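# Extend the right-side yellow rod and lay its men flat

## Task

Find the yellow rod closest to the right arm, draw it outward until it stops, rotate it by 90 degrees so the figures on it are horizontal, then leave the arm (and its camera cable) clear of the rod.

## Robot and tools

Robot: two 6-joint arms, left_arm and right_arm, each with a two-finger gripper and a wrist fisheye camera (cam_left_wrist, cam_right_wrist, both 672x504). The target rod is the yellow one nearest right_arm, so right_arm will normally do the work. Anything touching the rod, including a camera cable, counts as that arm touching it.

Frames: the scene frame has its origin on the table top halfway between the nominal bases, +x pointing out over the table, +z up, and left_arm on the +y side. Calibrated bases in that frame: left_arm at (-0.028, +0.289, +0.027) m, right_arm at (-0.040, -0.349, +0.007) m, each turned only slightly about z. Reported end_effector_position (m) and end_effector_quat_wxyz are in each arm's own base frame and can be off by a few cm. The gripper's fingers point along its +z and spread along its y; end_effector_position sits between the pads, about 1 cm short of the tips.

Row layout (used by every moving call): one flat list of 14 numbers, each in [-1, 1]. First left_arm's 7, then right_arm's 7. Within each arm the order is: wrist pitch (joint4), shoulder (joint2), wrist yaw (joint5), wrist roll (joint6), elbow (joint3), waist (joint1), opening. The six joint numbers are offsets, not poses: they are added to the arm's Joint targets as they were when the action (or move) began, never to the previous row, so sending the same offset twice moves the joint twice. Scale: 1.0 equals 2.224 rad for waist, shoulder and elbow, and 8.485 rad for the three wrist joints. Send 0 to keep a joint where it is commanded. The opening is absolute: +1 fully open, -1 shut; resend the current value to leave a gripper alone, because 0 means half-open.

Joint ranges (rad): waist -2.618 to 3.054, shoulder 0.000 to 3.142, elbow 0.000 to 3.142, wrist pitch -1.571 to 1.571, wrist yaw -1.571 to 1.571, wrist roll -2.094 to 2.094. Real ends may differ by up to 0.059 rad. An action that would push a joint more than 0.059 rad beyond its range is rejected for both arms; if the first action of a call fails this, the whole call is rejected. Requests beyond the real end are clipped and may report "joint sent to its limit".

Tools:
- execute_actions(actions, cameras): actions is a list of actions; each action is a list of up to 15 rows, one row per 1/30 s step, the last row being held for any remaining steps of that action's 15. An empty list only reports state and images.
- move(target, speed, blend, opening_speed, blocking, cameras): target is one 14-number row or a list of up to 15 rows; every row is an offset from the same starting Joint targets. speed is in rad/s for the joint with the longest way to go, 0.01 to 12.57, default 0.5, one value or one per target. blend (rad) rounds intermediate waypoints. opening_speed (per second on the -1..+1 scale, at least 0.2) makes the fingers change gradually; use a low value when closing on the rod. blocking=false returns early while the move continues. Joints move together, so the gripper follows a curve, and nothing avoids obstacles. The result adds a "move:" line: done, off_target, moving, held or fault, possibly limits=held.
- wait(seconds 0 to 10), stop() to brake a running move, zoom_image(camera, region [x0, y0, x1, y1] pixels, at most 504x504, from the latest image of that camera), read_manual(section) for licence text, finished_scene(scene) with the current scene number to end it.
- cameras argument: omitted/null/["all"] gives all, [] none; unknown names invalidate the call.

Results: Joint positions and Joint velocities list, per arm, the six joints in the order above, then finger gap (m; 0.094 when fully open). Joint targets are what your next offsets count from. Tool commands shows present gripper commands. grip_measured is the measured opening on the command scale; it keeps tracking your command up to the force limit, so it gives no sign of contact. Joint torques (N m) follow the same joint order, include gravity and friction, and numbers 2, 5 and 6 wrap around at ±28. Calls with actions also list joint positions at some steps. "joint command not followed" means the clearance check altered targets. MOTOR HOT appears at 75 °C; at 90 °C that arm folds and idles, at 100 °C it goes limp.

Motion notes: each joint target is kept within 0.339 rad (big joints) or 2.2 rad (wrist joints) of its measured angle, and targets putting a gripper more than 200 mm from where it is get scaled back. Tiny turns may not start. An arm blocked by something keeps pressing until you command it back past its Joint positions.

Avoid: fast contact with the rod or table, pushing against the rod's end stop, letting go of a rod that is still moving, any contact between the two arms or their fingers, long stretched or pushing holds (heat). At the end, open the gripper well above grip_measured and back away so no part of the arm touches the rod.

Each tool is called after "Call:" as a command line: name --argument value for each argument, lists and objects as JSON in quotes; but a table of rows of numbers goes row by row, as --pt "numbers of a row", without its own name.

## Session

Call:
execute_actions --actions '[]'

Scene clock: 0.00 s.
left_arm: end_effector_position=(+0.3899, -0.0004, +0.1147) grip_measured=+1.000 end_effector_quat_wxyz=(+0.609, -0.026, +0.793, +0.006) | right_arm: end_effector_position=(+0.3960, -0.0474, +0.1154) grip_measured=+1.000 end_effector_quat_wxyz=(+0.595, +0.094, +0.794, -0.086)
Joint names: [wrist pitch, shoulder, wrist yaw, wrist roll, elbow, waist]
Joint positions: left_arm=[0.911 1.495 -0.08 -0.043 0.322 -0.04 0.094] | right_arm=[0.848 1.518 0.234 0.044 0.38 -0.018 0.094]
Joint velocities: within noise
Joint torques (N m): no reading
Heat: left arm: 42 °C; right arm: 40 °C.
Joint targets: left_arm=[0.899 1.493 -0.081 -0.042 0.324 -0.040] | right_arm=[0.837 1.515 0.234 0.045 0.383 -0.018]
Tool commands: left_gripper/opening=+1.0 right_gripper/opening=+1.0
camera_calibration:
cam_left_wrist: T_world_to_cam=[[0.0222135, -0.980285, 0.196335, -0.0420869], [-0.593611, -0.170951, -0.786385, 0.357186], [0.804446, -0.0990782, -0.585705, -0.125405], [0, 0, 0, 1]] pos_world=[0.313846, 0.00737939, 0.215698]
cam_right_wrist: T_world_to_cam=[[-0.244005, -0.947103, 0.208463, 0.0183839], [-0.655393, 0.00260904, -0.755284, 0.379511], [0.714788, -0.320918, -0.621361, -0.108823], [0, 0, 0, 1]] pos_world=[0.331, -0.0185021, 0.215188]

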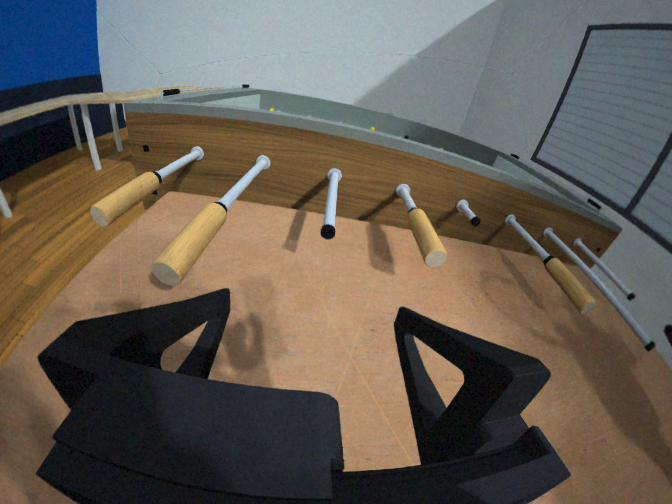

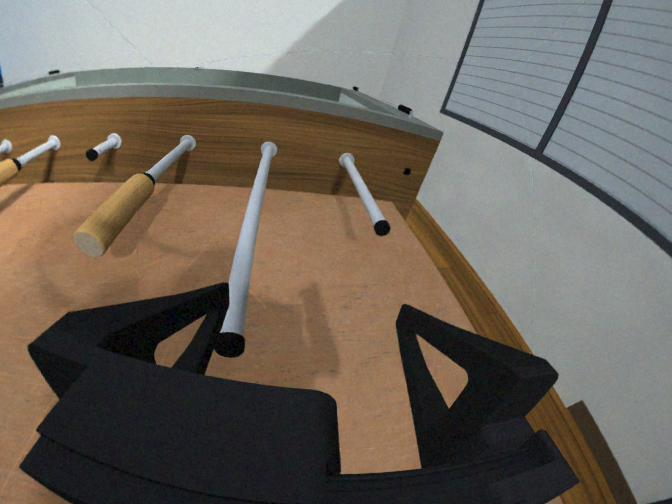

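Call:
move --pt "0 0 0 0 0 0 1 0 0 0 0 0.09 0 1" --pt "0 0 0 0 0 0 1 0.0119 0.2043 0.0317 -0.0053 0.2916 0.196 1" --speed 0.9 --blend 0.08 --cameras '["cam_right_wrist"]'

Scene clock: 51.83 s.
left_arm: end_effector_position=(+0.3899, -0.0004, +0.1147) grip_measured=+1.000 end_effector_quat_wxyz=(+0.609, -0.026, +0.793, +0.006) | right_arm: end_effector_position=(+0.5232, +0.1451, +0.1937) grip_measured=+1.000 end_effector_quat_wxyz=(+0.700, +0.024, +0.713, -0.029)
Joint names: [wrist pitch, shoulder, wrist yaw, wrist roll, elbow, waist]
Joint positions: left_arm=[0.911 1.495 -0.08 -0.043 0.322 -0.04 0.094] | right_arm=[0.93 1.954 0.502 0.003 1.002 0.427 0.094]
Joint velocities: within noise
Joint torques (N m): left_arm=[1.9 -5.78 -0.03 0.02 5.35 -0.06] | right_arm=[1.75 -7.62 0.09 -0.04 8.29 -0.8]
Heat: left arm: 42 °C; right arm: 41 °C.
Joint targets: left_arm=[0.899 1.493 -0.081 -0.042 0.324 -0.040] | right_arm=[0.938 1.969 0.503 0.000 1.032 0.418]
move: done
camera_calibration:
cam_right_wrist: T_world_to_cam=[[-0.118766, -0.975301, 0.186231, 0.158266], [-0.426334, -0.119299, -0.896664, 0.446701], [0.896735, -0.18589, -0.401636, -0.2466], [0, 0, 0, 1]] pos_world=[0.430375, 0.161807, 0.272024]
Images, in order (width x height): cam_right_wrist 672x504.

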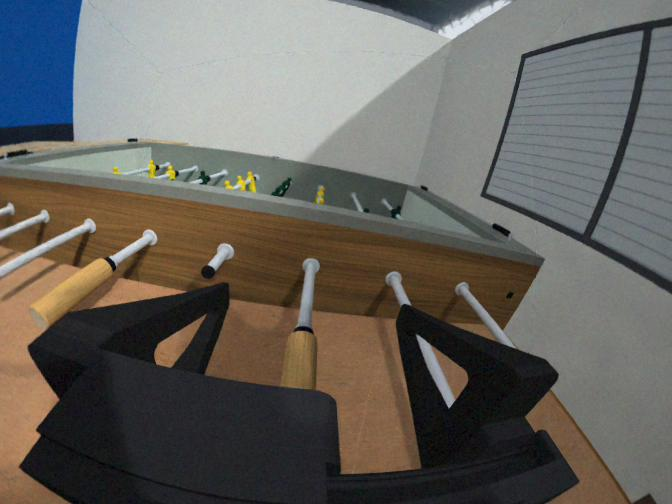

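Call:
move --target '[0,0,0,0,0,0,1,0.0489,0.1983,-0.0027,0,0.0025,-0.0056,1]' --speed 0.5 --cameras '["cam_right_wrist"]'

Scene clock: 62.73 s.
left_arm: end_effector_position=(+0.3899, -0.0004, +0.1147) grip_measured=+1.000 end_effector_quat_wxyz=(+0.609, -0.026, +0.793, +0.006) | right_arm: end_effector_position=(+0.5341, +0.1432, +0.0594) grip_measured=+1.000 end_effector_quat_wxyz=(+0.693, +0.023, +0.720, -0.034)
Joint names: [wrist pitch, shoulder, wrist yaw, wrist roll, elbow, waist]
Joint positions: left_arm=[0.911 1.495 -0.08 -0.043 0.322 -0.04 0.094] | right_arm=[1.337 2.396 0.495 0.003 1.017 0.414 0.094]
Joint velocities: within noise
Joint torques (N m): left_arm=[1.87 -5.72 -0.03 0.02 5.37 -0.06] | right_arm=[1.85 -9.02 -0.1 -0.03 5.65 -0.72]
Heat: left arm: 42 °C; right arm: 41 °C.
Joint targets: left_arm=[0.899 1.493 -0.081 -0.042 0.324 -0.040] | right_arm=[1.353 2.410 0.481 0.000 1.037 0.405]
move: done
camera_calibration:
cam_right_wrist: T_world_to_cam=[[-0.121683, -0.972981, 0.196219, 0.183345], [-0.442998, -0.123669, -0.887952, 0.339734], [0.888226, -0.194973, -0.41598, -0.303994], [0, 0, 0, 1]] pos_world=[0.442827, 0.161135, 0.139236]
Images, in order (width x height): cam_right_wrist 672x504.

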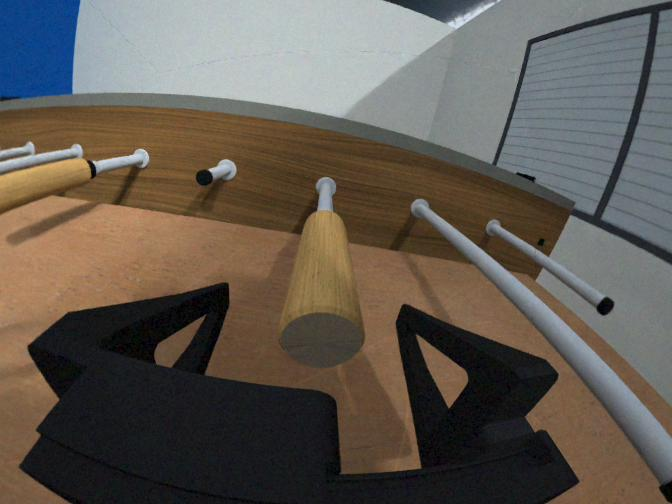

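Call:
move --pt "0 0 0 0 0 0 1 0 -0.0145 0 0 0 0 1" --pt "0 0 0 0 0 0 1 0 -0.0145 0 -0.1851 0 0 1" --speed '[0.3,1.3]' --cameras '["cam_right_wrist"]'

Scene clock: 71.87 s.
left_arm: end_effector_position=(+0.3899, -0.0004, +0.1147) grip_measured=+1.000 end_effector_quat_wxyz=(+0.609, -0.026, +0.793, +0.006) | right_arm: end_effector_position=(+0.5382, +0.1471, +0.0764) grip_measured=+1.000 end_effector_quat_wxyz=(+0.485, -0.480, +0.516, -0.518)
Joint names: [wrist pitch, shoulder, wrist yaw, wrist roll, elbow, waist]
Joint positions: left_arm=[0.911 1.495 -0.08 -0.043 0.322 -0.04 0.094] | right_arm=[1.358 2.382 0.482 -1.571 1.032 0.414 0.094]
Joint velocities: within noise
Joint torques (N m): left_arm=[1.89 -5.79 -0.03 0.03 5.34 -0.03] | right_arm=[1.65 -10.48 0.02 0.01 4.63 -0.73]
Heat: left arm: 42 °C; right arm: 42 °C.
Joint targets: left_arm=[0.899 1.493 -0.081 -0.042 0.324 -0.040] | right_arm=[1.353 2.378 0.480 -1.571 1.037 0.405]
move: done
camera_calibration:
cam_right_wrist: T_world_to_cam=[[-0.0440767, 0.178502, 0.982952, -0.086882], [-0.460986, -0.876532, 0.138505, 0.399164], [0.886312, -0.447022, 0.120922, -0.302638], [0, 0, 0, 1]] pos_world=[0.448412, 0.230102, 0.0667101]
Images, in order (width x height): cam_right_wrist 672x504.

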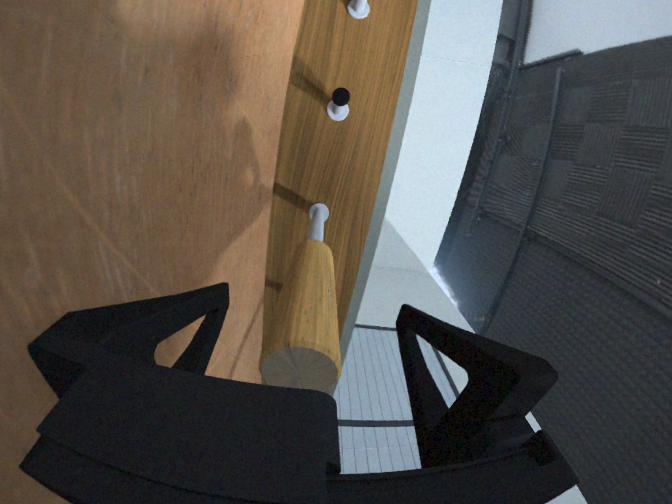

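Call:
move --pt "0 0 0 0 0 0 1 0 0 0 0 0 0 -0.7" --pt "0 0 0 0 0 0 1 0 0 0 0.187 0 0 -0.7" --speed 1.2 --opening_speed 1.2 --cameras '["cam_right_wrist"]'

Scene clock: 81.27 s.
left_arm: end_effector_position=(+0.3899, -0.0004, +0.1147) grip_measured=+1.000 end_effector_quat_wxyz=(+0.609, -0.026, +0.793, +0.006) | right_arm: end_effector_position=(+0.5383, +0.1462, +0.0770) grip_measured=-0.308 end_effector_quat_wxyz=(+0.710, +0.022, +0.703, -0.029)
Joint names: [wrist pitch, shoulder, wrist yaw, wrist roll, elbow, waist]
Joint positions: left_arm=[0.911 1.495 -0.08 -0.043 0.322 -0.04 0.094] | right_arm=[1.361 2.382 0.484 -0.015 1.032 0.413 0.032]
Joint velocities: within noise
Joint torques (N m): left_arm=[1.88 -5.75 -0.02 0.02 5.38 -0.03] | right_arm=[1.63 -10.5 0 0.32 4.63 -0.62]
Heat: left arm: 42 °C; right arm: 43 °C.
Joint targets: left_arm=[0.899 1.493 -0.081 -0.042 0.324 -0.040] | right_arm=[1.353 2.378 0.480 0.016 1.037 0.405]
move: done
camera_calibration:
cam_right_wrist: T_world_to_cam=[[-0.121113, -0.974774, 0.187476, 0.183975], [-0.400122, -0.124902, -0.907911, 0.336223], [0.908424, -0.184973, -0.374901, -0.315261], [0, 0, 0, 1]] pos_world=[0.443202, 0.163014, 0.152578]
Images, in order (width x height): cam_right_wrist 672x504.

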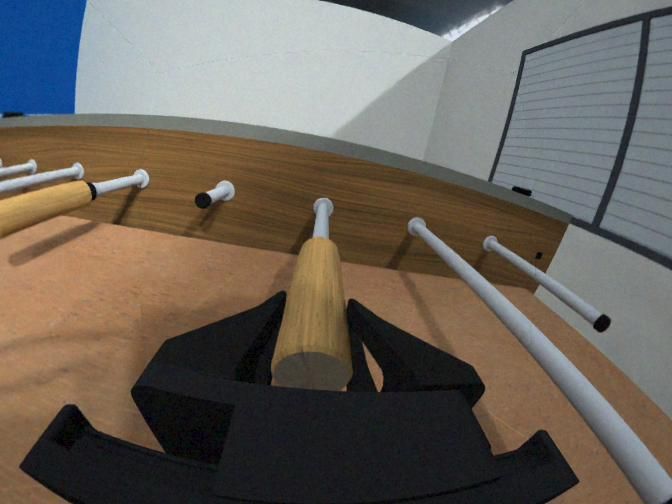

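Call:
move --pt "0 0 0 0 0 0 1 0 0 0 0 0 0 0.5" --pt "0 0 0 0 0 0 1 -0.2025 -0.1093 -0.025 0.0371 0.2644 -0.0261 0.5" --opening_speed 1.5 --speed 0.8 --cameras '["cam_right_wrist"]'

Scene clock: 95.87 s.
left_arm: end_effector_position=(+0.3899, -0.0004, +0.1147) grip_measured=+1.000 end_effector_quat_wxyz=(+0.609, -0.026, +0.793, +0.006) | right_arm: end_effector_position=(+0.5352, +0.1480, +0.0679) grip_measured=+0.498 end_effector_quat_wxyz=(+0.344, +0.027, +0.938, -0.017)
Joint names: [wrist pitch, shoulder, wrist yaw, wrist roll, elbow, waist]
Joint positions: left_arm=[0.911 1.495 -0.08 -0.043 0.322 -0.04 0.094] | right_arm=[-0.354 2.157 0.274 0.318 1.598 0.355 0.07]
Joint velocities: within noise
Joint torques (N m): left_arm=[1.9 -5.76 -0.04 0.02 5.34 -0.06] | right_arm=[1.19 -12.79 0.11 0.13 8.75 -0.65]
Heat: left arm: 42 °C; right arm: 45 °C.
Joint targets: left_arm=[0.899 1.493 -0.081 -0.042 0.324 -0.040] | right_arm=[-0.365 2.135 0.268 0.331 1.625 0.347]
move: done
camera_calibration:
cam_right_wrist: T_world_to_cam=[[0.0437167, -0.985277, 0.165281, 0.101929], [-0.955673, -0.0894593, -0.280512, 0.576484], [0.291168, -0.145691, -0.945513, 0.0477988], [0, 0, 0, 1]] pos_world=[0.532557, 0.158964, 0.190058]
Images, in order (width x height): cam_right_wrist 672x504.

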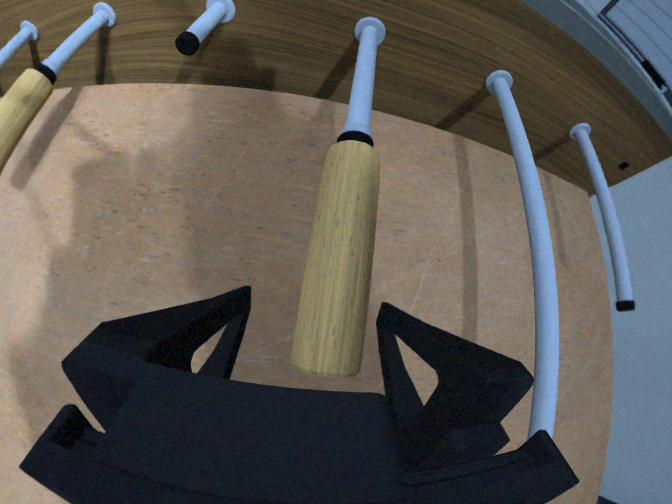

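Call:
move --pt "0 0 0 0 0 0 1 0 0 0 0 0 0 -0.7" --pt "0 0 0 0 0 0 1 0.0151 -0.181 0.011 0.0157 -0.256 0.0695 -0.7" --opening_speed 1.2 --speed 0.3 --cameras '["cam_right_wrist"]'

Scene clock: 112.77 s.
left_arm: end_effector_position=(+0.3899, -0.0004, +0.1147) grip_measured=+1.000 end_effector_quat_wxyz=(+0.609, -0.026, +0.793, +0.006) | right_arm: end_effector_position=(+0.4487, +0.1509, +0.0713) grip_measured=-0.307 end_effector_quat_wxyz=(+0.384, +0.046, +0.922, +0.006)
Joint names: [wrist pitch, shoulder, wrist yaw, wrist roll, elbow, waist]
Joint positions: left_arm=[0.911 1.495 -0.08 -0.043 0.322 -0.04 0.094] | right_arm=[-0.092 1.844 0.334 0.418 1.093 0.446 0.033]
Joint velocities: within noise
Joint torques (N m): left_arm=[1.89 -5.78 -0.04 0.03 5.3 -0.03] | right_arm=[0.08 -17.4 0.49 0.51 3.67 5.03]
Heat: left arm: 42 °C; right arm: 47 °C.
Joint targets: left_arm=[0.899 1.493 -0.081 -0.042 0.324 -0.040] | right_arm=[-0.237 1.732 0.362 0.464 1.056 0.502]
move: off_target (right_arm); right_arm: the wrist pitch is farthest, 0.145 rad from its target
camera_calibration:
cam_right_wrist: T_world_to_cam=[[0.0103602, -0.993294, 0.115147, 0.127701], [-0.929109, -0.0521321, -0.366112, 0.483503], [0.36966, -0.103191, -0.923419, 0.0334382], [0, 0, 0, 1]] pos_world=[0.435544, 0.155502, 0.19319]
Images, in order (width x height): cam_right_wrist 672x504.

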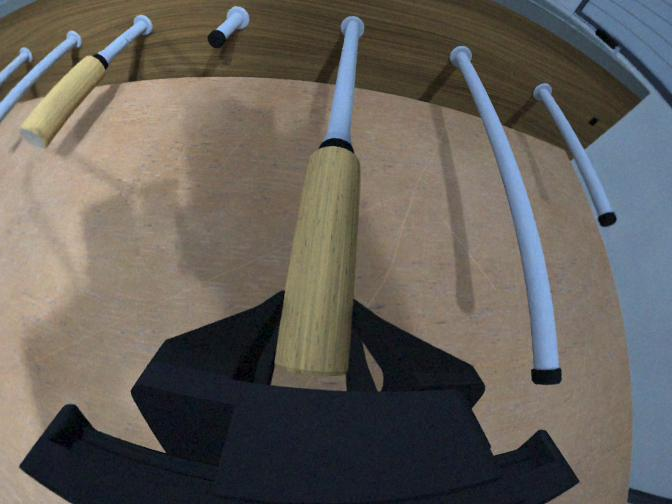

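Call:
move --pt "0 0 0 0 0 0 1 0.0171 0.0504 -0.003 -0.0054 0.0166 -0.0252 -0.7" --pt "0 0 0 0 0 0 1 0.0171 0.0504 -0.003 -0.0054 0.0166 -0.0252 0.5" --pt "0 0 0 0 0 0 1 0.0171 -0.085 -0.003 -0.0054 0.0166 -0.0252 0.5" --speed 0.6 --opening_speed 2 --cameras '["cam_right_wrist"]'

Call:
zoom_image --camera "cam_right_wrist" --region '[240, 40, 440, 180]'

Scene clock: 120.27 s.
left_arm: end_effector_position=(+0.3899, -0.0004, +0.1147) grip_measured=+1.000 end_effector_quat_wxyz=(+0.609, -0.026, +0.793, +0.006) | right_arm: end_effector_position=(+0.4443, +0.1487, +0.2048) grip_measured=+0.498 end_effector_quat_wxyz=(+0.500, +0.068, +0.860, +0.072)
Joint names: [wrist pitch, shoulder, wrist yaw, wrist roll, elbow, waist]
Joint positions: left_arm=[0.911 1.495 -0.08 -0.043 0.322 -0.04 0.094] | right_arm=[-0.087 1.549 0.329 0.415 1.093 0.444 0.07]
Joint velocities: within noise
Joint torques (N m): left_arm=[1.88 -5.78 -0.03 0.02 5.38 -0.06] | right_arm=[1.53 -6.75 0.22 0.04 7.12 0.23]
Heat: left arm: 41 °C; right arm: 49 °C.
Joint targets: left_arm=[0.899 1.493 -0.081 -0.042 0.324 -0.040] | right_arm=[-0.092 1.543 0.336 0.418 1.093 0.446]
move: done
camera_calibration:
cam_right_wrist: T_world_to_cam=[[0.000643416, -0.999906, -0.0137154, 0.141922], [-0.797845, 0.00775523, -0.602813, 0.509487], [0.602862, 0.0113307, -0.797765, 0.0116817], [0, 0, 0, 1]] pos_world=[0.399358, 0.137825, 0.318391]
Images, in order (width x height): cam_right_wrist 672x504.

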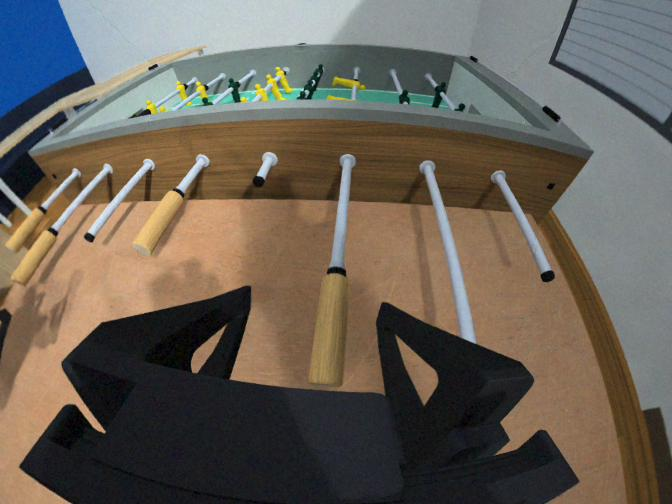

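Scaled by 2.520 from the camera's 672x504 image, which has a finer 960x720 frame.

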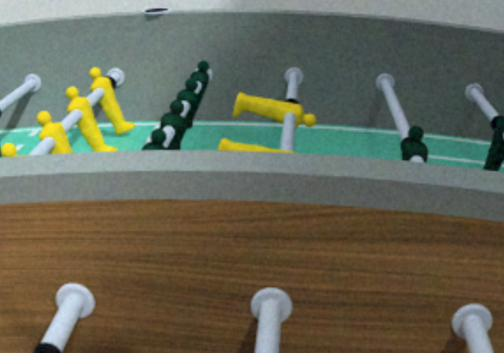

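Call:
zoom_image --camera "cam_right_wrist" --region '[315, 60, 385, 110]'

Scaled by 7.200 from the camera's 672x504 image, which has a finer 960x720 frame.

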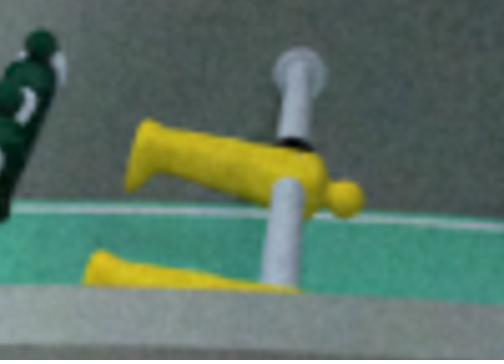

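Call:
move --pt "0 0 0 0 0 0 1 0 0.1354 0 0 0 0 0.5" --pt "0 0 0 0 0 0 1 0 0.1354 0 0 0 0 -0.7" --pt "0 0 0 0 0 0 1 -0.0177 0.135 0.0184 -0.0081 0.0228 0.0358 -0.7" --speed 0.5 --opening_speed 1.3 --cameras '["cam_right_wrist"]'

Scene clock: 159.20 s.
left_arm: end_effector_position=(+0.3899, -0.0004, +0.1147) grip_measured=+1.000 end_effector_quat_wxyz=(+0.609, -0.026, +0.793, +0.006) | right_arm: end_effector_position=(+0.4467, +0.1514, +0.0774) grip_measured=-0.310 end_effector_quat_wxyz=(+0.391, +0.019, +0.918, -0.053)
Joint names: [wrist pitch, shoulder, wrist yaw, wrist roll, elbow, waist]
Joint positions: left_arm=[0.911 1.495 -0.08 -0.043 0.322 -0.04 0.094] | right_arm=[-0.143 1.855 0.452 0.364 1.127 0.49 0.032]
Joint velocities: within noise
Joint torques (N m): left_arm=[1.89 -5.78 -0.02 0.02 5.35 -0.06] | right_arm=[0.48 -9.2 0.67 -0.17 7.51 3.17]
Heat: left arm: 41 °C; right arm: 43 °C.
Joint targets: left_arm=[0.899 1.493 -0.081 -0.042 0.324 -0.040] | right_arm=[-0.242 1.844 0.492 0.350 1.144 0.526]
move: off_target (right_arm); right_arm: the wrist pitch is farthest, 0.099 rad from its target
camera_calibration:
cam_right_wrist: T_world_to_cam=[[0.0130249, -0.969762, 0.243706, 0.112821], [-0.924469, -0.104555, -0.366641, 0.489818], [0.381035, -0.220523, -0.897876, 0.0505092], [0, 0, 0, 1]] pos_world=[0.432106, 0.171761, 0.197443]
Images, in order (width x height): cam_right_wrist 672x504.

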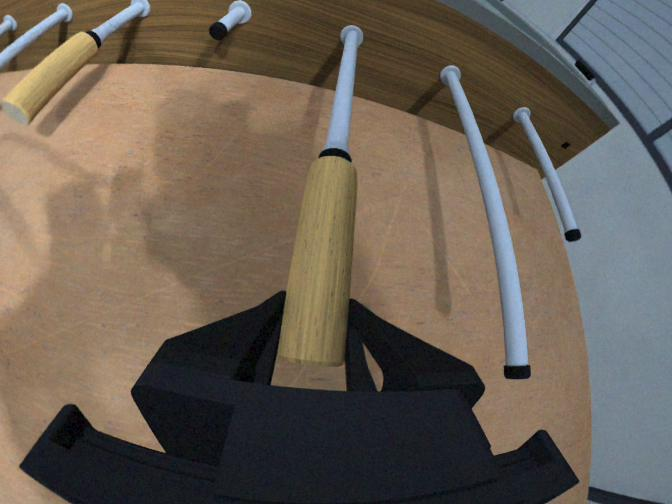

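Call:
move --pt "0 0 0 0 0 0 1 0.0117 0.005 -0.0047 0.0016 -0.0076 -0.0162 -0.7" --pt "0 0 0 0 0 0 1 0.0117 0.005 -0.0047 0.0016 -0.0076 -0.0162 0.5" --pt "0 0 0 0 0 0 1 0.0117 -0.13 -0.0047 0.0016 -0.0076 -0.0162 0.5" --speed 0.6 --opening_speed 2 --cameras '["cam_right_wrist"]'

Call:
zoom_image --camera "cam_right_wrist" --region '[305, 50, 395, 115]'

Scene clock: 171.07 s.
left_arm: end_effector_position=(+0.3899, -0.0004, +0.1147) grip_measured=+1.000 end_effector_quat_wxyz=(+0.609, -0.026, +0.793, +0.006) | right_arm: end_effector_position=(+0.4410, +0.1485, +0.2096) grip_measured=+0.498 end_effector_quat_wxyz=(+0.506, +0.052, +0.861, +0.017)
Joint names: [wrist pitch, shoulder, wrist yaw, wrist roll, elbow, waist]
Joint positions: left_arm=[0.911 1.495 -0.08 -0.043 0.322 -0.04 0.094] | right_arm=[-0.138 1.559 0.446 0.364 1.127 0.489 0.07]
Joint velocities: within noise
Joint torques (N m): left_arm=[1.89 -5.76 -0.03 0.02 5.33 -0.02] | right_arm=[1.51 -6.67 0.26 0 7.09 0.14]
Heat: left arm: 41 °C; right arm: 43 °C.
Joint targets: left_arm=[0.899 1.493 -0.081 -0.042 0.324 -0.040] | right_arm=[-0.143 1.554 0.452 0.363 1.127 0.490]
move: done
camera_calibration:
cam_right_wrist: T_world_to_cam=[[-0.0291352, -0.994737, 0.0982301, 0.13071], [-0.79533, -0.0364568, -0.605079, 0.515663], [0.605476, -0.0957545, -0.790082, 0.0306604], [0, 0, 0, 1]] pos_world=[0.395367, 0.151757, 0.323402]
Images, in order (width x height): cam_right_wrist 672x504.

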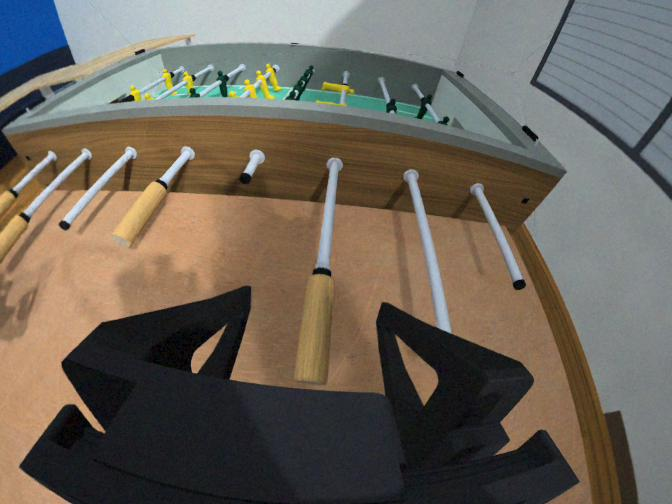

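Scaled by 5.600 from the camera's 672x504 image, which has a finer 960x720 frame.

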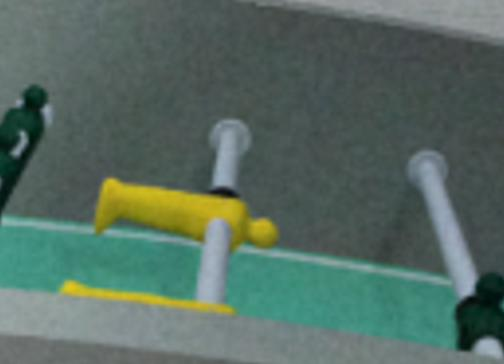

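Call:
finished_scene --scene 2

The scene is finished: the task was done.


## Next scene

The same job, from a new start.

Call:
execute_actions --actions '[]'

Scene clock: 0.00 s.
left_arm: end_effector_position=(+0.4127, +0.0165, +0.1264) grip_measured=+1.000 end_effector_quat_wxyz=(+0.618, -0.002, +0.786, +0.007) | right_arm: end_effector_position=(+0.3903, -0.0463, +0.1052) grip_measured=+1.000 end_effector_quat_wxyz=(+0.587, +0.098, +0.798, -0.097)
Joint names: [wrist pitch, shoulder, wrist yaw, wrist roll, elbow, waist]
Joint positions: left_arm=[0.901 1.55 0.039 0.018 0.411 0.054 0.094] | right_arm=[0.871 1.537 0.276 0.046 0.357 0.003 0.094]
Joint velocities: within noise
Joint torques (N m): no reading
Heat: left arm: 40 °C; right arm: 39 °C.
Joint targets: left_arm=[0.889 1.548 0.039 0.019 0.413 0.054] | right_arm=[0.861 1.534 0.277 0.048 0.360 0.003]
Tool commands: left_gripper/opening=+1.0 right_gripper/opening=+1.0
camera_calibration:
cam_left_wrist: T_world_to_cam=[[-0.0177666, -0.985889, 0.166453, -0.00796993], [-0.580802, -0.125334, -0.804339, 0.378982], [0.813851, -0.110967, -0.570379, -0.140833], [0, 0, 0, 1]] pos_world=[0.334589, 0.0240143, 0.225829]
cam_right_wrist: T_world_to_cam=[[-0.259, -0.939853, 0.222701, 0.0247898], [-0.669431, 0.00846419, -0.742826, 0.372487], [0.696262, -0.341475, -0.631359, -0.103415], [0, 0, 0, 1]] pos_world=[0.327779, -0.0151678, 0.20588]

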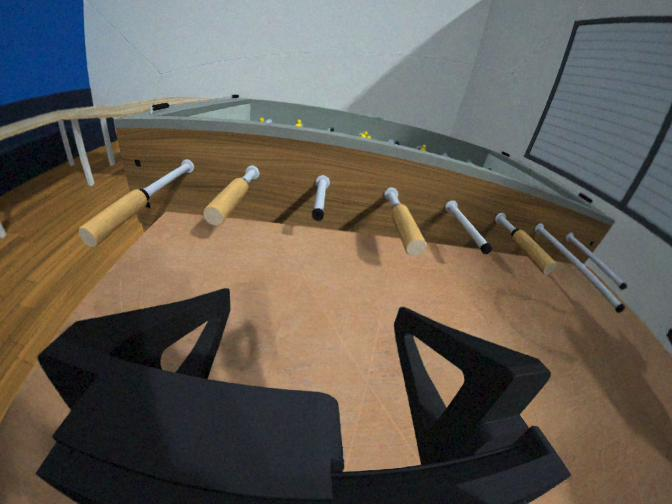

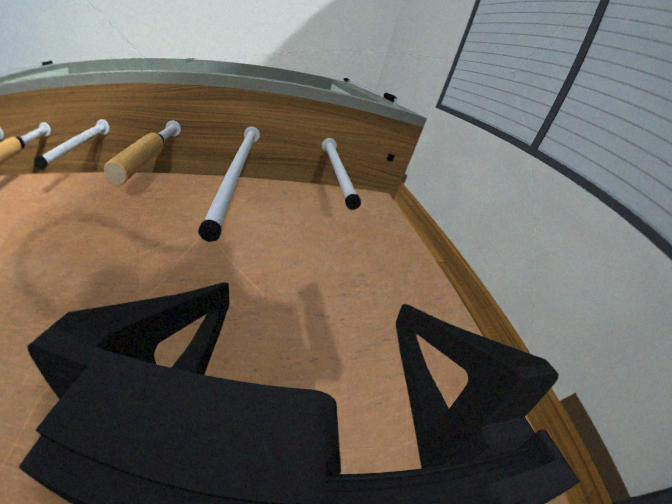

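Call:
move --pt "0 0 0 0 0 0 1 0 0 0 0 0.09 0 1" --pt "0 0 0 0 0 0 1 -0.0038 0.2053 0.0337 -0.0057 0.3606 0.2113 1" --speed 0.9 --blend 0.08 --cameras '["cam_right_wrist"]'

Call:
zoom_image --camera "cam_right_wrist" --region '[250, 140, 390, 240]'

Scene clock: 38.67 s.
left_arm: end_effector_position=(+0.4127, +0.0165, +0.1264) grip_measured=+1.000 end_effector_quat_wxyz=(+0.618, -0.002, +0.786, +0.007) | right_arm: end_effector_position=(+0.5336, +0.1731, +0.2201) grip_measured=+1.000 end_effector_quat_wxyz=(+0.707, +0.029, +0.706, -0.027)
Joint names: [wrist pitch, shoulder, wrist yaw, wrist roll, elbow, waist]
Joint positions: left_arm=[0.901 1.55 0.039 0.018 0.411 0.054 0.094] | right_arm=[0.839 1.972 0.561 0.001 1.135 0.482 0.094]
Joint velocities: within noise
Joint torques (N m): left_arm=[1.85 -6.79 0 0.02 5.64 -0.03] | right_arm=[1.55 -8.01 0.07 0 8.4 -0.72]
Heat: left arm: 40 °C; right arm: 39 °C.
Joint targets: left_arm=[0.889 1.548 0.039 0.019 0.413 0.054] | right_arm=[0.829 1.991 0.563 -0.001 1.162 0.473]
move: done
camera_calibration:
cam_right_wrist: T_world_to_cam=[[-0.12711, -0.976104, 0.176252, 0.188733], [-0.407614, -0.110591, -0.906433, 0.468776], [0.904264, -0.18706, -0.383816, -0.247892], [0, 0, 0, 1]] pos_world=[0.43923, 0.189695, 0.296505]
Images, in order (width x height): cam_right_wrist 672x504.

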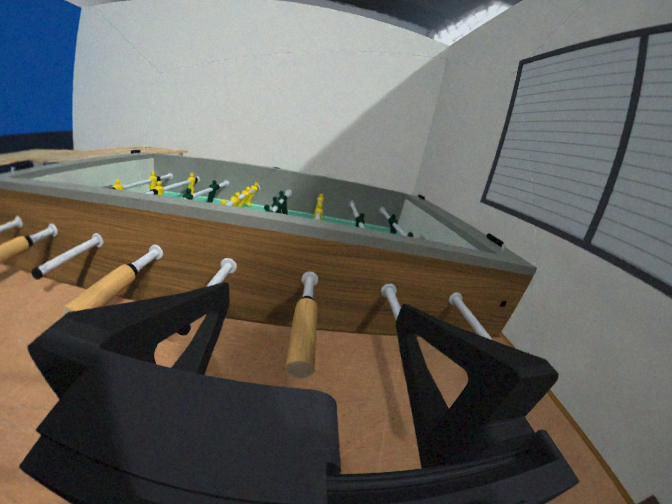

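Scaled by 3.600 from the camera's 672x504 image, which has a finer 960x720 frame.

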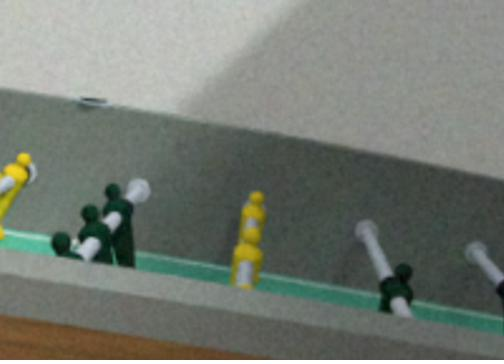

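Call:
zoom_image --camera "cam_right_wrist" --region '[300, 180, 340, 230]'

Scaled by 10.080 from the camera's 672x504 image, which has a finer 960x720 frame.

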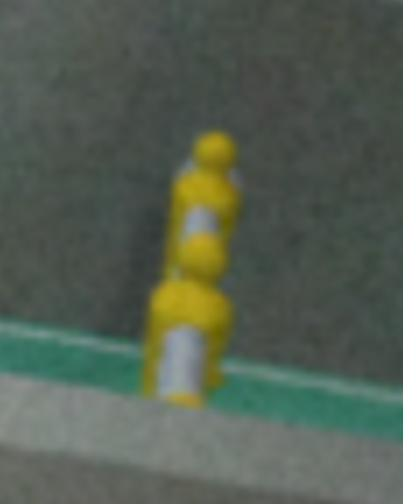

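Call:
move --target '[0,0,0,0,0,0,1,0.0571,0.1898,0,-0.185,-0.0283,0,1]' --speed 1.2 --cameras '["cam_right_wrist"]'

Scene clock: 60.23 s.
left_arm: end_effector_position=(+0.4127, +0.0165, +0.1264) grip_measured=+1.000 end_effector_quat_wxyz=(+0.618, -0.002, +0.786, +0.007) | right_arm: end_effector_position=(+0.5415, +0.1769, +0.0810) grip_measured=+1.000 end_effector_quat_wxyz=(+0.480, -0.478, +0.519, -0.521)
Joint names: [wrist pitch, shoulder, wrist yaw, wrist roll, elbow, waist]
Joint positions: left_arm=[0.901 1.55 0.039 0.018 0.411 0.054 0.094] | right_arm=[1.287 2.394 0.563 -1.573 1.111 0.482 0.094]
Joint velocities: within noise
Joint torques (N m): left_arm=[1.86 -6.83 0 0.01 5.65 -0.05] | right_arm=[1.87 -9.29 0.05 0.06 3.62 -0.73]
Heat: left arm: 40 °C; right arm: 41 °C.
Joint targets: left_arm=[0.889 1.548 0.039 0.019 0.413 0.054] | right_arm=[1.313 2.413 0.563 -1.571 1.099 0.473]
move: done
camera_calibration:
cam_right_wrist: T_world_to_cam=[[-0.0378496, 0.181452, 0.982671, -0.100478], [-0.471407, -0.870319, 0.142549, 0.43031], [0.881103, -0.457843, 0.118479, -0.287923], [0, 0, 0, 1]] pos_world=[0.452738, 0.260916, 0.071509]
Images, in order (width x height): cam_right_wrist 672x504.

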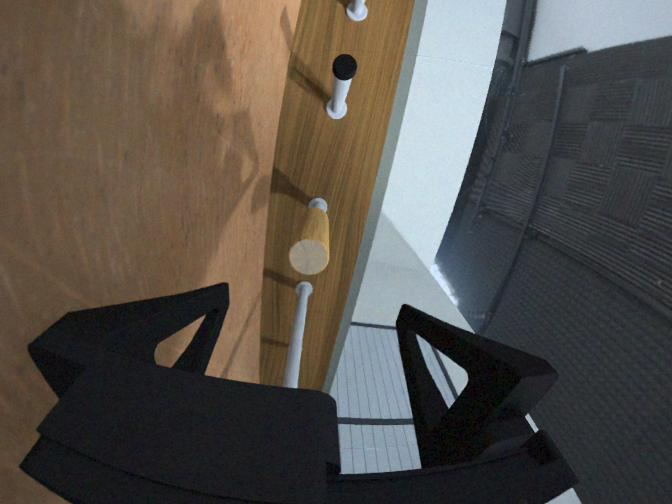

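Call:
move --target '[0,0,0,0,0,0,1,-0.037,0.1088,-0.0141,0,0.2424,-0.0549,1]' --speed 0.4 --cameras '["cam_right_wrist"]'

Scene clock: 69.47 s.
left_arm: end_effector_position=(+0.4127, +0.0165, +0.1264) grip_measured=+1.000 end_effector_quat_wxyz=(+0.618, -0.002, +0.786, +0.007) | right_arm: end_effector_position=(+0.6466, +0.1593, +0.0814) grip_measured=+1.000 end_effector_quat_wxyz=(+0.483, -0.466, +0.520, -0.528)
Joint names: [wrist pitch, shoulder, wrist yaw, wrist roll, elbow, waist]
Joint positions: left_arm=[0.901 1.55 0.039 0.018 0.411 0.054 0.094] | right_arm=[1.032 2.622 0.457 -1.573 1.617 0.358 0.094]
Joint velocities: within noise
Joint torques (N m): left_arm=[1.86 -6.8 0.01 0.02 5.64 -0.03] | right_arm=[1.36 -10.54 -0.11 0.04 7.38 -0.64]
Heat: left arm: 40 °C; right arm: 41 °C.
Joint targets: left_arm=[0.889 1.548 0.039 0.019 0.413 0.054] | right_arm=[0.999 2.655 0.444 -1.570 1.638 0.351]
move: done
camera_calibration:
cam_right_wrist: T_world_to_cam=[[-0.0561588, 0.175198, 0.98293, -0.0808998], [-0.48961, -0.862817, 0.125815, 0.476537], [0.870131, -0.474187, 0.134233, -0.380213], [0, 0, 0, 1]] pos_world=[0.559609, 0.245046, 0.0706005]
Images, in order (width x height): cam_right_wrist 672x504.

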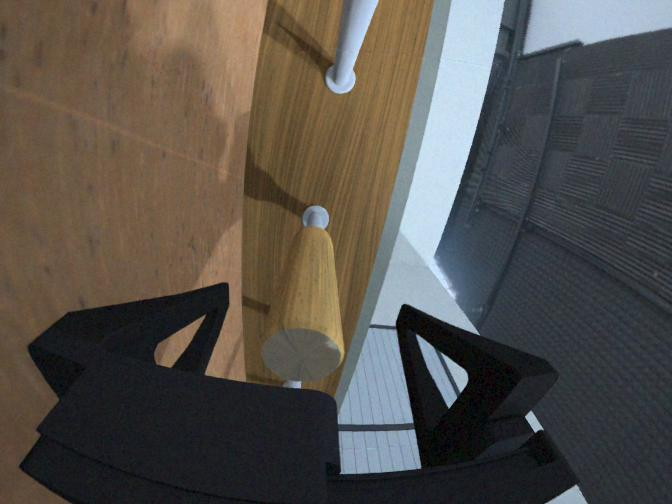

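Call:
move --pt "0 0 0 0 0 0 1 0 0.011 0 0 0 0 1" --pt "0 0 0 0 0 0 1 0 0.011 0 0 0 0 -0.7" --pt "0 0 0 0 0 0 1 0 0.011 0 0.186 0 0 -0.7" --speed '[0.3,0.5,1.2]' --opening_speed 1.2 --cameras '["cam_right_wrist"]'

Scene clock: 81.70 s.
left_arm: end_effector_position=(+0.4127, +0.0165, +0.1264) grip_measured=+1.000 end_effector_quat_wxyz=(+0.618, -0.002, +0.786, +0.007) | right_arm: end_effector_position=(+0.6476, +0.1600, +0.0717) grip_measured=-0.311 end_effector_quat_wxyz=(+0.714, +0.030, +0.698, -0.039)
Joint names: [wrist pitch, shoulder, wrist yaw, wrist roll, elbow, waist]
Joint positions: left_arm=[0.901 1.55 0.039 0.018 0.411 0.054 0.094] | right_arm=[1.047 2.651 0.455 -0.024 1.63 0.358 0.032]
Joint velocities: within noise
Joint torques (N m): left_arm=[1.86 -6.8 0.01 0.02 5.67 -0.03] | right_arm=[1.25 -10.96 -0.1 0.39 6.28 -0.65]
Heat: left arm: 40 °C; right arm: 42 °C.
Joint targets: left_arm=[0.889 1.548 0.039 0.019 0.413 0.054] | right_arm=[0.999 2.679 0.444 0.008 1.638 0.351]
move: off_target (right_arm); target 2's new numbers were sent with right_arm's shoulder 0.048 rad from that target; right_arm: the wrist pitch is farthest, 0.048 rad from its target
camera_calibration:
cam_right_wrist: T_world_to_cam=[[-0.148368, -0.970735, 0.188838, 0.228529], [-0.390517, -0.117922, -0.913012, 0.369948], [0.908561, -0.209206, -0.361593, -0.411118], [0, 0, 0, 1]] pos_world=[0.551903, 0.179458, 0.145955]
Images, in order (width x height): cam_right_wrist 672x504.

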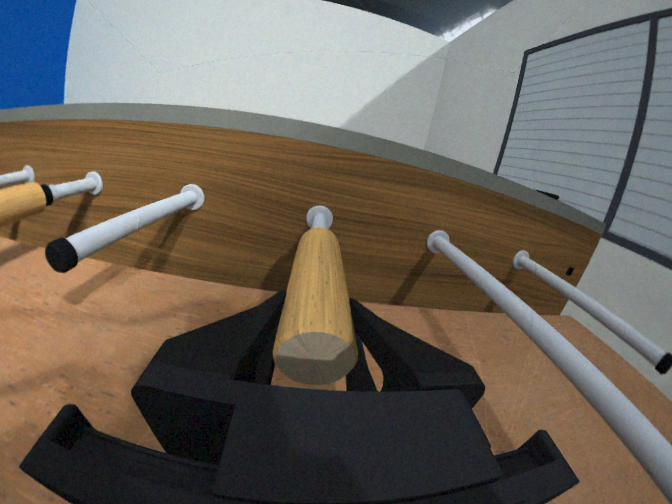

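Call:
move --pt "0 0 0 0 0 0 1 0.0371 -0.1196 0.014 0 -0.2424 0.0549 -0.7" --pt "0 0 0 0 0 0 1 0.0371 -0.1196 0.014 0 -0.2424 0.0549 0.5" --pt "0 0 0 0 0 0 1 -0.1653 -0.2226 -0.0165 0.044 0.0272 0.0211 0.5" --speed '[0.4,0.8,0.8]' --opening_speed 1.5 --cameras '["cam_right_wrist"]'

Scene clock: 108.83 s.
left_arm: end_effector_position=(+0.4127, +0.0165, +0.1264) grip_measured=+1.000 end_effector_quat_wxyz=(+0.618, -0.002, +0.786, +0.007) | right_arm: end_effector_position=(+0.5377, +0.1729, +0.0659) grip_measured=+0.498 end_effector_quat_wxyz=(+0.345, +0.031, +0.938, -0.017)
Joint names: [wrist pitch, shoulder, wrist yaw, wrist roll, elbow, waist]
Joint positions: left_arm=[0.901 1.55 0.039 0.018 0.411 0.054 0.094] | right_arm=[-0.393 2.207 0.309 0.369 1.673 0.405 0.07]
Joint velocities: within noise
Joint torques (N m): left_arm=[1.86 -6.78 -0.01 0 5.61 -0.03] | right_arm=[1.09 -13.35 0.13 0.14 8.59 -0.64]
Heat: left arm: 40 °C; right arm: 45 °C.
Joint targets: left_arm=[0.889 1.548 0.039 0.019 0.413 0.054] | right_arm=[-0.403 2.184 0.304 0.381 1.699 0.398]
move: done
camera_calibration:
cam_right_wrist: T_world_to_cam=[[0.0341226, -0.986044, 0.162952, 0.132084], [-0.956351, -0.0795624, -0.28118, 0.579194], [0.290221, -0.146245, -0.945719, 0.0494087], [0, 0, 0, 1]] pos_world=[0.535067, 0.183549, 0.188061]
Images, in order (width x height): cam_right_wrist 672x504.

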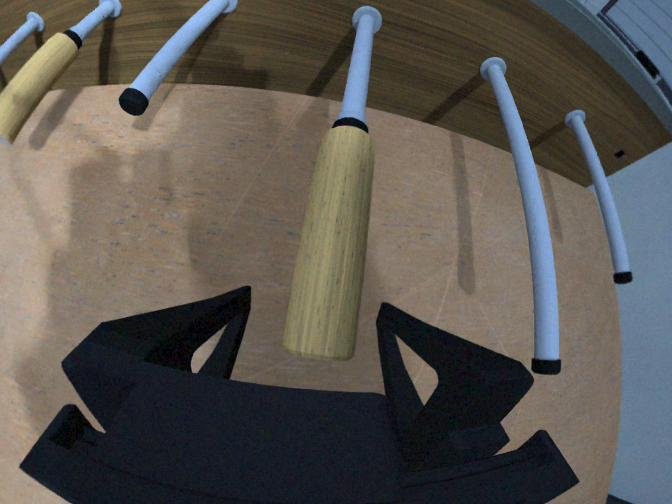

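Call:
move --pt "0 0 0 0 0 0 1 0 0 0 0 0 0 -0.7" --pt "0 0 0 0 0 0 1 0.0156 -0.174 0.0115 0.0171 -0.2564 0.0753 -0.7" --opening_speed 1.2 --speed 0.35 --cameras '["cam_right_wrist"]'

Scene clock: 120.97 s.
left_arm: end_effector_position=(+0.4127, +0.0165, +0.1264) grip_measured=+1.000 end_effector_quat_wxyz=(+0.618, -0.002, +0.786, +0.007) | right_arm: end_effector_position=(+0.4619, +0.1796, +0.0703) grip_measured=-0.311 end_effector_quat_wxyz=(+0.396, +0.054, +0.917, +0.018)
Joint names: [wrist pitch, shoulder, wrist yaw, wrist roll, elbow, waist]
Joint positions: left_arm=[0.901 1.55 0.039 0.018 0.411 0.054 0.094] | right_arm=[-0.077 1.92 0.363 0.471 1.173 0.497 0.032]
Joint velocities: within noise
Joint torques (N m): left_arm=[1.86 -6.82 0 0.02 5.65 -0.08] | right_arm=[-0.37 -19.14 0.61 0.61 3.03 6.16]
Heat: left arm: 40 °C; right arm: 46 °C.
Joint targets: left_arm=[0.889 1.548 0.039 0.019 0.413 0.054] | right_arm=[-0.271 1.797 0.401 0.526 1.128 0.566]
move: off_target (right_arm); right_arm: the wrist pitch is farthest, 0.194 rad from its target
camera_calibration:
cam_right_wrist: T_world_to_cam=[[0.00198307, -0.996123, 0.087954, 0.162562], [-0.918985, -0.0364947, -0.392601, 0.491395], [0.394288, -0.0800499, -0.915494, 0.0144309], [0, 0, 0, 1]] pos_world=[0.445572, 0.18102, 0.191835]
Images, in order (width x height): cam_right_wrist 672x504.

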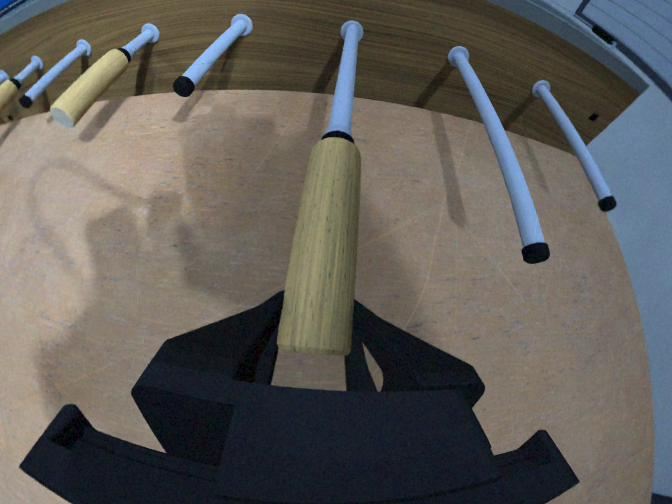

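Call:
move --pt "0 0 0 0 0 0 1 0.0229 0.0553 -0.0045 -0.0065 0.0202 -0.031 -0.7" --pt "0 0 0 0 0 0 1 0.0229 0.0553 -0.0045 -0.0065 0.0202 -0.031 0.5" --pt "0 0 0 0 0 0 1 0.0229 -0.08 -0.0045 -0.0065 0.0202 -0.031 0.5" --speed 0.7 --opening_speed 2 --cameras '["cam_right_wrist"]'

Call:
zoom_image --camera "cam_right_wrist" --region '[310, 60, 400, 125]'

Scene clock: 129.57 s.
left_arm: end_effector_position=(+0.4127, +0.0165, +0.1264) grip_measured=+1.000 end_effector_quat_wxyz=(+0.618, -0.002, +0.786, +0.007) | right_arm: end_effector_position=(+0.4572, +0.1766, +0.2131) grip_measured=+0.498 end_effector_quat_wxyz=(+0.510, +0.077, +0.852, +0.093)
Joint names: [wrist pitch, shoulder, wrist yaw, wrist roll, elbow, waist]
Joint positions: left_arm=[0.901 1.55 0.039 0.018 0.411 0.054 0.094] | right_arm=[-0.07 1.62 0.355 0.466 1.173 0.493 0.07]
Joint velocities: within noise
Joint torques (N m): left_arm=[1.85 -6.79 0 0.03 5.64 -0.08] | right_arm=[1.51 -7.46 0.24 0.06 7.12 0.35]
Heat: left arm: 40 °C; right arm: 47 °C.
Joint targets: left_arm=[0.889 1.548 0.039 0.019 0.413 0.054] | right_arm=[-0.077 1.619 0.363 0.471 1.173 0.497]
move: done
camera_calibration:
cam_right_wrist: T_world_to_cam=[[0.0042176, -0.998283, -0.0584163, 0.177563], [-0.781801, 0.0331323, -0.622647, 0.516975], [0.623514, 0.048296, -0.780319, -0.00954976], [0, 0, 0, 1]] pos_world=[0.409377, 0.16059, 0.324814]
Images, in order (width x height): cam_right_wrist 672x504.

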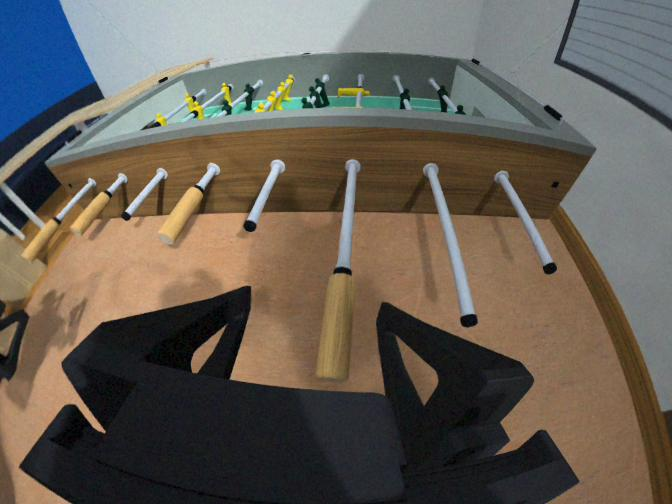

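Scaled by 5.600 from the camera's 672x504 image, which has a finer 960x720 frame.

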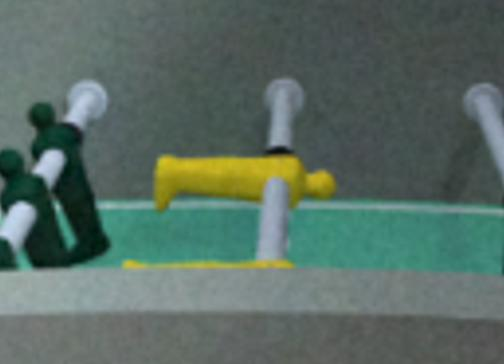

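Flat and fully out.

Call:
finished_scene --scene 3

The scene is finished: the task was done.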